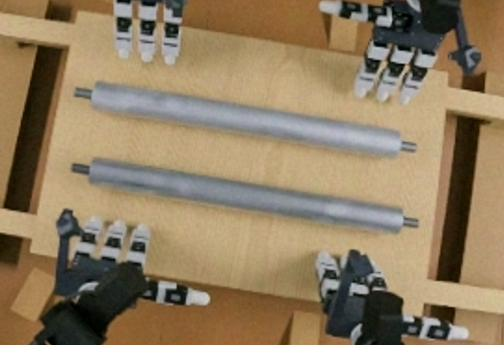

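Scene clock: 985.90 s.
Joint torques (N m): arm1=[0.15 -7.53 13.18 0.51 -0.27 0.02] | arm2=[-0.03 -12.16 9.14 1.05 -0.41 -0.2] | arm3=[-0.79 -7.82 10.8 0.91 0.36 0.08] | arm4=[0.32 -6.83 13.68 0.02 0.34 0.07] | arm5=[0.5 -6.3 13.26 -0.43 -0.26 -0.16] | arm6=[-1.55 -10.46 7.09 1.11 -0.11 -0.17] | arm7=[0.73 -10.64 10.06 0.91 0.71 0.24] | arm8=[-1.14 -11.63 10.44 0.03 0.23 -0.12]
Heat: arm1: hottest joint3_rad 60 °C; arm2: hottest joint3_rad 42 °C; arm3: hottest joint3_rad 42 °C; arm4: hottest joint3_rad 44 °C; arm5: hottest joint3_rad 56 °C; arm6: hottest joint3_rad 39 °C; arm7: hottest joint3_rad 52 °C; arm8: hottest joint3_rad 56 °C.
Joint velocities: within noise
arm1.joint_positions: joint1_rad=-0.879 joint2_rad=+1.296 joint3_rad=+1.200 joint4_rad=-1.458 joint5_rad=-0.071 joint6_rad=-0.867 hand_index_mcp=+0.754 hand_index_abd=-0.002 hand_index_pip=-0.660 hand_index_dip=+0.699 hand_middle_mcp=+0.754 hand_middle_abd=+0.001 hand_middle_pip=-0.660 hand_middle_dip=+0.700 hand_ring_mcp=+0.754 hand_ring_abd=+0.001 hand_ring_pip=-0.660 hand_ring_dip=+0.700 hand_thumb_cmc=+0.716 hand_thumb_axl=+0.677 hand_thumb_mcp=+0.223 hand_thumb_ipl=+0.168 hand_current_limit=+0.750 hand_speed=-0.600
arm1.joint_status: not commanded
arm1.hand_state: goal,goal,goal,goal,goal,goal,goal,goal,goal,goal,goal,goal,goal,goal,goal,goal
arm1.index_mcp_current_ma: 0
arm1.index_abd_current_ma: 0
arm1.index_pip_current_ma: 0
arm1.index_dip_current_ma: 1
arm1.middle_mcp_current_ma: 0
arm1.middle_abd_current_ma: 0
arm1.middle_pip_current_ma: 0
arm1.middle_dip_current_ma: 1
arm1.ring_mcp_current_ma: 0
arm1.ring_abd_current_ma: 0
arm1.ring_pip_current_ma: 0
arm1.ring_dip_current_ma: 1
arm1.thumb_cmc_current_ma: 0
arm1.thumb_axl_current_ma: 0
arm1.thumb_mcp_current_ma: -1
arm1.thumb_ipl_current_ma: 0
arm1.hand_goal_index_mcp: 0.754
arm1.hand_goal_index_abd: 0.000
arm1.hand_goal_index_pip: -0.660
arm1.hand_goal_index_dip: 0.696
arm1.hand_goal_middle_mcp: 0.754
arm1.hand_goal_middle_abd: 0.000
arm1.hand_goal_middle_pip: -0.660
arm1.hand_goal_middle_dip: 0.696
arm1.hand_goal_ring_mcp: 0.754
arm1.hand_goal_ring_abd: 0.000
arm1.hand_goal_ring_pip: -0.660
arm1.hand_goal_ring_dip: 0.696
arm1.hand_goal_thumb_cmc: 0.714
arm1.hand_goal_thumb_axl: 0.678
arm1.hand_goal_thumb_mcp: 0.226
arm1.hand_goal_thumb_ipl: 0.168
arm1.hand: x=+0.8407 y=+0.3280 z=+0.9517 quat_wxyz=(+0.025, +0.999, -0.011, +0.020) (m; scene frame)
arm1.hand_target: x=+0.8310 y=+0.3208 z=+0.9799 quat_wxyz=(+0.044, +0.999, -0.008, -0.001) (m; scene frame)
arm1.hand_status: not commanded
arm2.joint_positions: joint1_rad=-0.658 joint2_rad=+1.411 joint3_rad=+1.300 joint4_rad=-1.021 joint5_rad=-0.303 joint6_rad=-0.581 hand_index_mcp=+0.762 hand_index_abd=-0.002 hand_index_pip=+0.579 hand_index_dip=+0.696 hand_middle_mcp=+0.765 hand_middle_abd=-0.002 hand_middle_pip=+0.580 hand_middle_dip=+0.697 hand_ring_mcp=+0.763 hand_ring_abd=-0.003 hand_ring_pip=+0.581 hand_ring_dip=+0.698 hand_thumb_cmc=+0.717 hand_thumb_axl=+0.677 hand_thumb_mcp=+0.224 hand_thumb_ipl=+0.168 hand_current_limit=+0.400 hand_speed=-0.600
arm2.joint_status: not commanded
arm2.hand_state: goal,goal,goal,goal,goal,goal,goal,goal,goal,goal,goal,goal,goal,goal,goal,goal
arm2.index_mcp_current_ma: 40
arm2.index_abd_current_ma: -10
arm2.index_pip_current_ma: 13
arm2.index_dip_current_ma: -2
arm2.middle_mcp_current_ma: 54
arm2.middle_abd_current_ma: -10
arm2.middle_pip_current_ma: 21
arm2.middle_dip_current_ma: 3
arm2.ring_mcp_current_ma: 47
arm2.ring_abd_current_ma: -12
arm2.ring_pip_current_ma: 21
arm2.ring_dip_current_ma: 10
arm2.thumb_cmc_current_ma: 13
arm2.thumb_axl_current_ma: -4
arm2.thumb_mcp_current_ma: -11
arm2.thumb_ipl_current_ma: -2
arm2.hand_goal_index_mcp: 0.754
arm2.hand_goal_index_abd: 0.000
arm2.hand_goal_index_pip: 0.576
arm2.hand_goal_index_dip: 0.696
arm2.hand_goal_middle_mcp: 0.754
arm2.hand_goal_middle_abd: 0.000
arm2.hand_goal_middle_pip: 0.576
arm2.hand_goal_middle_dip: 0.696
arm2.hand_goal_ring_mcp: 0.754
arm2.hand_goal_ring_abd: 0.000
arm2.hand_goal_ring_pip: 0.576
arm2.hand_goal_ring_dip: 0.696
arm2.hand_goal_thumb_cmc: 0.714
arm2.hand_goal_thumb_axl: 0.678
arm2.hand_goal_thumb_mcp: 0.226
arm2.hand_goal_thumb_ipl: 0.168
arm2.hand: x=+0.0804 y=+0.1388 z=+1.0445 quat_wxyz=(+0.260, +0.966, -0.008, -0.001) (m; scene frame)
arm2.hand_target: x=+0.0781 y=+0.1449 z=+1.0449 quat_wxyz=(+0.259, +0.966, -0.008, -0.002) (m; scene frame)
arm2.hand_status: not commanded
arm3.joint_positions: joint1_rad=+0.162 joint2_rad=+1.173 joint3_rad=+0.934 joint4_rad=-0.813 joint5_rad=+0.074 joint6_rad=+0.155 hand_index_mcp=+0.755 hand_index_abd=+0.000 hand_index_pip=+0.576 hand_index_dip=+0.697 hand_middle_mcp=+0.755 hand_middle_abd=+0.001 hand_middle_pip=+0.577 hand_middle_dip=+0.698 hand_ring_mcp=+0.756 hand_ring_abd=+0.002 hand_ring_pip=+0.578 hand_ring_dip=+0.698 hand_thumb_cmc=+0.716 hand_thumb_axl=+0.677 hand_thumb_mcp=+0.224 hand_thumb_ipl=+0.168 hand_current_limit=+0.400 hand_speed=-0.600
arm3.joint_status: not commanded
arm3.hand_state: goal,goal,goal,goal,goal,goal,goal,goal,goal,goal,goal,goal,goal,goal,goal,goal
arm3.index_mcp_current_ma: 0
arm3.index_abd_current_ma: 0
arm3.index_pip_current_ma: 0
arm3.index_dip_current_ma: 0
arm3.middle_mcp_current_ma: 0
arm3.middle_abd_current_ma: 0
arm3.middle_pip_current_ma: 0
arm3.middle_dip_current_ma: 0
arm3.ring_mcp_current_ma: 0
arm3.ring_abd_current_ma: 0
arm3.ring_pip_current_ma: 0
arm3.ring_dip_current_ma: 0
arm3.thumb_cmc_current_ma: 0
arm3.thumb_axl_current_ma: 0
arm3.thumb_mcp_current_ma: 0
arm3.thumb_ipl_current_ma: 0
arm3.hand_goal_index_mcp: 0.754
arm3.hand_goal_index_abd: 0.000
arm3.hand_goal_index_pip: 0.576
arm3.hand_goal_index_dip: 0.696
arm3.hand_goal_middle_mcp: 0.754
arm3.hand_goal_middle_abd: 0.000
arm3.hand_goal_middle_pip: 0.576
arm3.hand_goal_middle_dip: 0.696
arm3.hand_goal_ring_mcp: 0.754
arm3.hand_goal_ring_abd: 0.000
arm3.hand_goal_ring_pip: 0.576
arm3.hand_goal_ring_dip: 0.696
arm3.hand_goal_thumb_cmc: 0.714
arm3.hand_goal_thumb_axl: 0.678
arm3.hand_goal_thumb_mcp: 0.226
arm3.hand_goal_thumb_ipl: 0.168
arm3.hand: x=-0.3456 y=+0.1464 z=+1.0389 quat_wxyz=(+0.255, +0.967, -0.010, -0.001) (m; scene frame)
arm3.hand_target: x=-0.3449 y=+0.1500 z=+1.0449 quat_wxyz=(+0.259, +0.966, -0.008, -0.002) (m; scene frame)
arm3.hand_status: not commanded
arm4.joint_positions: joint1_rad=+0.749 joint2_rad=+1.116 joint3_rad=+0.928 joint4_rad=-1.371 joint5_rad=+0.052 joint6_rad=+0.753 hand_index_mcp=+0.754 hand_index_abd=-0.002 hand_index_pip=-0.660 hand_index_dip=+0.700 hand_middle_mcp=+0.754 hand_middle_abd=-0.002 hand_middle_pip=-0.660 hand_middle_dip=+0.700 hand_ring_mcp=+0.754 hand_ring_abd=-0.001 hand_ring_pip=-0.660 hand_ring_dip=+0.700 hand_thumb_cmc=+0.715 hand_thumb_axl=+0.677 hand_thumb_mcp=+0.223 hand_thumb_ipl=+0.168 hand_current_limit=+0.750 hand_speed=-0.600
arm4.joint_status: not commanded
arm4.hand_state: goal,goal,goal,goal,goal,goal,goal,goal,goal,goal,goal,goal,goal,goal,goal,goal
arm4.index_mcp_current_ma: 0
arm4.index_abd_current_ma: -1
arm4.index_pip_current_ma: 0
arm4.index_dip_current_ma: 3
arm4.middle_mcp_current_ma: 0
arm4.middle_abd_current_ma: -1
arm4.middle_pip_current_ma: 0
arm4.middle_dip_current_ma: 3
arm4.ring_mcp_current_ma: 0
arm4.ring_abd_current_ma: 0
arm4.ring_pip_current_ma: 0
arm4.ring_dip_current_ma: 3
arm4.thumb_cmc_current_ma: 0
arm4.thumb_axl_current_ma: 0
arm4.thumb_mcp_current_ma: -3
arm4.thumb_ipl_current_ma: 0
arm4.hand_goal_index_mcp: 0.754
arm4.hand_goal_index_abd: 0.000
arm4.hand_goal_index_pip: -0.660
arm4.hand_goal_index_dip: 0.696
arm4.hand_goal_middle_mcp: 0.754
arm4.hand_goal_middle_abd: 0.000
arm4.hand_goal_middle_pip: -0.660
arm4.hand_goal_middle_dip: 0.696
arm4.hand_goal_ring_mcp: 0.754
arm4.hand_goal_ring_abd: 0.000
arm4.hand_goal_ring_pip: -0.660
arm4.hand_goal_ring_dip: 0.696
arm4.hand_goal_thumb_cmc: 0.714
arm4.hand_goal_thumb_axl: 0.678
arm4.hand_goal_thumb_mcp: 0.226
arm4.hand_goal_thumb_ipl: 0.168
arm4.hand: x=-0.9800 y=+0.3478 z=+0.9676 quat_wxyz=(+0.027, +1.000, -0.006, -0.014) (m; scene frame)
arm4.hand_target: x=-0.9705 y=+0.3405 z=+0.9899 quat_wxyz=(+0.044, +0.999, -0.008, +0.000) (m; scene frame)
arm4.hand_status: not commanded
arm5.joint_positions: joint1_rad=-0.582 joint2_rad=+1.056 joint3_rad=+0.839 joint4_rad=-1.336 joint5_rad=-0.028 joint6_rad=-0.536 hand_index_mcp=+0.754 hand_index_abd=+0.000 hand_index_pip=-0.660 hand_index_dip=+0.699 hand_middle_mcp=+0.754 hand_middle_abd=+0.000 hand_middle_pip=-0.660 hand_middle_dip=+0.699 hand_ring_mcp=+0.754 hand_ring_abd=+0.001 hand_ring_pip=-0.660 hand_ring_dip=+0.700 hand_thumb_cmc=+0.716 hand_thumb_axl=+0.677 hand_thumb_mcp=+0.223 hand_thumb_ipl=+0.168 hand_current_limit=+0.750 hand_speed=-0.600
arm5.joint_status: not commanded
arm5.hand_state: goal,goal,goal,goal,goal,goal,goal,goal,goal,goal,goal,goal,goal,goal,goal,goal
arm5.index_mcp_current_ma: -1
arm5.index_abd_current_ma: 1
arm5.index_pip_current_ma: 0
arm5.index_dip_current_ma: 9
arm5.middle_mcp_current_ma: -1
arm5.middle_abd_current_ma: 1
arm5.middle_pip_current_ma: 0
arm5.middle_dip_current_ma: 9
arm5.ring_mcp_current_ma: -1
arm5.ring_abd_current_ma: 1
arm5.ring_pip_current_ma: 0
arm5.ring_dip_current_ma: 10
arm5.thumb_cmc_current_ma: 6
arm5.thumb_axl_current_ma: -2
arm5.thumb_mcp_current_ma: -10
arm5.thumb_ipl_current_ma: -1
arm5.hand_goal_index_mcp: 0.754
arm5.hand_goal_index_abd: 0.000
arm5.hand_goal_index_pip: -0.660
arm5.hand_goal_index_dip: 0.696
arm5.hand_goal_middle_mcp: 0.754
arm5.hand_goal_middle_abd: 0.000
arm5.hand_goal_middle_pip: -0.660
arm5.hand_goal_middle_dip: 0.696
arm5.hand_goal_ring_mcp: 0.754
arm5.hand_goal_ring_abd: 0.000
arm5.hand_goal_ring_pip: -0.660
arm5.hand_goal_ring_dip: 0.696
arm5.hand_goal_thumb_cmc: 0.714
arm5.hand_goal_thumb_axl: 0.678
arm5.hand_goal_thumb_mcp: 0.226
arm5.hand_goal_thumb_ipl: 0.168
arm5.hand: x=-0.9718 y=-0.3306 z=+0.9620 quat_wxyz=(-0.013, +0.006, +1.000, +0.019) (m; scene frame)
arm5.hand_target: x=-0.9606 y=-0.3208 z=+0.9899 quat_wxyz=(+0.001, +0.008, +0.999, +0.044) (m; scene frame)
arm5.hand_status: not commanded
arm6.joint_positions: joint1_rad=-0.043 joint2_rad=+1.227 joint3_rad=+0.922 joint4_rad=-0.736 joint5_rad=-0.007 joint6_rad=-0.020 hand_index_mcp=+0.755 hand_index_abd=+0.001 hand_index_pip=+0.574 hand_index_dip=+0.695 hand_middle_mcp=+0.755 hand_middle_abd=+0.001 hand_middle_pip=+0.575 hand_middle_dip=+0.696 hand_ring_mcp=+0.757 hand_ring_abd=+0.002 hand_ring_pip=+0.577 hand_ring_dip=+0.696 hand_thumb_cmc=+0.717 hand_thumb_axl=+0.677 hand_thumb_mcp=+0.223 hand_thumb_ipl=+0.168 hand_current_limit=+0.400 hand_speed=-0.600
arm6.joint_status: not commanded
arm6.hand_state: goal,goal,goal,goal,goal,goal,goal,goal,goal,goal,goal,goal,goal,goal,goal,goal
arm6.index_mcp_current_ma: 1
arm6.index_abd_current_ma: 1
arm6.index_pip_current_ma: -1
arm6.index_dip_current_ma: -1
arm6.middle_mcp_current_ma: 1
arm6.middle_abd_current_ma: 1
arm6.middle_pip_current_ma: 0
arm6.middle_dip_current_ma: 0
arm6.ring_mcp_current_ma: 3
arm6.ring_abd_current_ma: 1
arm6.ring_pip_current_ma: 0
arm6.ring_dip_current_ma: 0
arm6.thumb_cmc_current_ma: 3
arm6.thumb_axl_current_ma: 0
arm6.thumb_mcp_current_ma: -3
arm6.thumb_ipl_current_ma: 0
arm6.hand_goal_index_mcp: 0.754
arm6.hand_goal_index_abd: 0.000
arm6.hand_goal_index_pip: 0.576
arm6.hand_goal_index_dip: 0.696
arm6.hand_goal_middle_mcp: 0.754
arm6.hand_goal_middle_abd: 0.000
arm6.hand_goal_middle_pip: 0.576
arm6.hand_goal_middle_dip: 0.696
arm6.hand_goal_ring_mcp: 0.754
arm6.hand_goal_ring_abd: 0.000
arm6.hand_goal_ring_pip: 0.576
arm6.hand_goal_ring_dip: 0.696
arm6.hand_goal_thumb_cmc: 0.714
arm6.hand_goal_thumb_axl: 0.678
arm6.hand_goal_thumb_mcp: 0.226
arm6.hand_goal_thumb_ipl: 0.168
arm6.hand: x=-0.3449 y=-0.1385 z=+1.0443 quat_wxyz=(+0.001, +0.005, +0.966, +0.260) (m; scene frame)
arm6.hand_target: x=-0.3401 y=-0.1449 z=+1.0449 quat_wxyz=(+0.002, +0.008, +0.966, +0.259) (m; scene frame)
arm6.hand_status: done (0.008 m and 0.3 deg from the pose sent, 0.033 m and 1.3 deg at the start)
arm7.joint_positions: joint1_rad=+0.628 joint2_rad=+1.410 joint3_rad=+1.293 joint4_rad=-1.011 joint5_rad=+0.310 joint6_rad=+0.594 hand_index_mcp=+0.763 hand_index_abd=+0.001 hand_index_pip=+0.581 hand_index_dip=+0.699 hand_middle_mcp=+0.764 hand_middle_abd=+0.002 hand_middle_pip=+0.580 hand_middle_dip=+0.699 hand_ring_mcp=+0.762 hand_ring_abd=+0.003 hand_ring_pip=+0.580 hand_ring_dip=+0.697 hand_thumb_cmc=+0.717 hand_thumb_axl=+0.677 hand_thumb_mcp=+0.223 hand_thumb_ipl=+0.168 hand_current_limit=+0.400 hand_speed=-0.600
arm7.joint_status: not commanded
arm7.hand_state: goal,goal,goal,goal,goal,goal,goal,goal,goal,goal,goal,goal,goal,goal,goal,goal
arm7.index_mcp_current_ma: 6
arm7.index_abd_current_ma: 0
arm7.index_pip_current_ma: 2
arm7.index_dip_current_ma: 1
arm7.middle_mcp_current_ma: 7
arm7.middle_abd_current_ma: 1
arm7.middle_pip_current_ma: 2
arm7.middle_dip_current_ma: 1
arm7.ring_mcp_current_ma: 5
arm7.ring_abd_current_ma: 1
arm7.ring_pip_current_ma: 2
arm7.ring_dip_current_ma: 0
arm7.thumb_cmc_current_ma: 1
arm7.thumb_axl_current_ma: 0
arm7.thumb_mcp_current_ma: -1
arm7.thumb_ipl_current_ma: 0
arm7.hand_goal_index_mcp: 0.754
arm7.hand_goal_index_abd: 0.000
arm7.hand_goal_index_pip: 0.576
arm7.hand_goal_index_dip: 0.696
arm7.hand_goal_middle_mcp: 0.754
arm7.hand_goal_middle_abd: 0.000
arm7.hand_goal_middle_pip: 0.576
arm7.hand_goal_middle_dip: 0.696
arm7.hand_goal_ring_mcp: 0.754
arm7.hand_goal_ring_abd: 0.000
arm7.hand_goal_ring_pip: 0.576
arm7.hand_goal_ring_dip: 0.696
arm7.hand_goal_thumb_cmc: 0.714
arm7.hand_goal_thumb_axl: 0.678
arm7.hand_goal_thumb_mcp: 0.226
arm7.hand_goal_thumb_ipl: 0.168
arm7.hand: x=+0.1350 y=-0.1478 z=+1.0449 quat_wxyz=(+0.000, +0.007, +0.964, +0.264) (m; scene frame)
arm7.hand_target: x=+0.1341 y=-0.1548 z=+1.0400 quat_wxyz=(+0.002, +0.008, +0.966, +0.259) (m; scene frame)
arm7.hand_status: done (0.009 m and 0.7 deg from the pose sent, 0.035 m and 0.5 deg at the start)
arm8.joint_positions: joint1_rad=+0.932 joint2_rad=+1.396 joint3_rad=+1.158 joint4_rad=-1.329 joint5_rad=+0.063 joint6_rad=+0.996 hand_index_mcp=+0.754 hand_index_abd=+0.003 hand_index_pip=-0.660 hand_index_dip=+0.699 hand_middle_mcp=+0.754 hand_middle_abd=+0.003 hand_middle_pip=-0.660 hand_middle_dip=+0.700 hand_ring_mcp=+0.754 hand_ring_abd=+0.002 hand_ring_pip=-0.660 hand_ring_dip=+0.700 hand_thumb_cmc=+0.714 hand_thumb_axl=+0.677 hand_thumb_mcp=+0.223 hand_thumb_ipl=+0.168 hand_current_limit=+0.750 hand_speed=-0.600
arm8.joint_status: not commanded
arm8.hand_state: goal,goal,goal,goal,goal,goal,goal,goal,goal,goal,goal,goal,goal,goal,goal,goal
arm8.index_mcp_current_ma: 0
arm8.index_abd_current_ma: 3
arm8.index_pip_current_ma: 0
arm8.index_dip_current_ma: 4
arm8.middle_mcp_current_ma: 0
arm8.middle_abd_current_ma: 3
arm8.middle_pip_current_ma: 0
arm8.middle_dip_current_ma: 5
arm8.ring_mcp_current_ma: 0
arm8.ring_abd_current_ma: 2
arm8.ring_pip_current_ma: 0
arm8.ring_dip_current_ma: 5
arm8.thumb_cmc_current_ma: 0
arm8.thumb_axl_current_ma: -1
arm8.thumb_mcp_current_ma: -5
arm8.thumb_ipl_current_ma: 0
arm8.hand_goal_index_mcp: 0.754
arm8.hand_goal_index_abd: 0.000
arm8.hand_goal_index_pip: -0.660
arm8.hand_goal_index_dip: 0.696
arm8.hand_goal_middle_mcp: 0.754
arm8.hand_goal_middle_abd: 0.000
arm8.hand_goal_middle_pip: -0.660
arm8.hand_goal_middle_dip: 0.696
arm8.hand_goal_ring_mcp: 0.754
arm8.hand_goal_ring_abd: 0.000
arm8.hand_goal_ring_pip: -0.660
arm8.hand_goal_ring_dip: 0.696
arm8.hand_goal_thumb_cmc: 0.714
arm8.hand_goal_thumb_axl: 0.678
arm8.hand_goal_thumb_mcp: 0.226
arm8.hand_goal_thumb_ipl: 0.168
arm8.hand: x=+0.8383 y=-0.3402 z=+0.9645 quat_wxyz=(+0.022, +0.006, +0.999, +0.029) (m; scene frame)
arm8.hand_target: x=+0.8308 y=-0.3306 z=+0.9899 quat_wxyz=(+0.000, +0.008, +0.999, +0.044) (m; scene frame)
arm8.hand_status: not commanded
wait: 1.50 s; at rest by 0.27 s
pictures: cam_high

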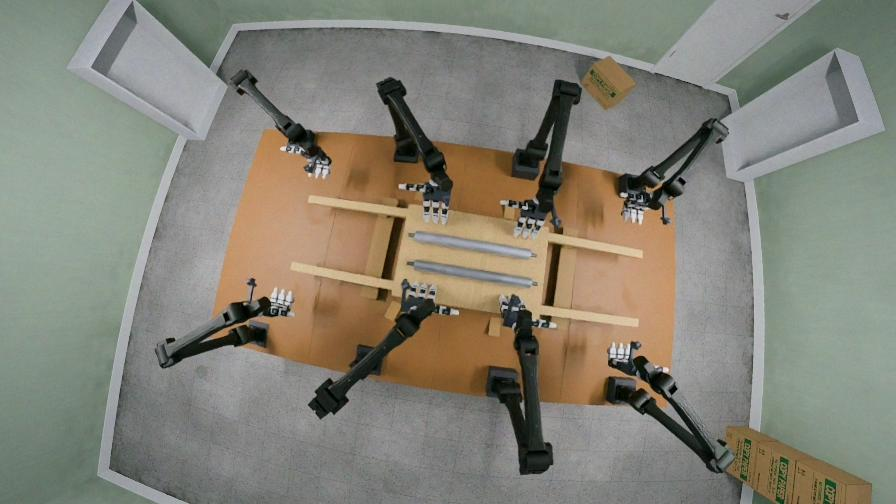

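Scaled by 2.653 from the camera's 896x504 image, which has a finer 1280x720 frame.

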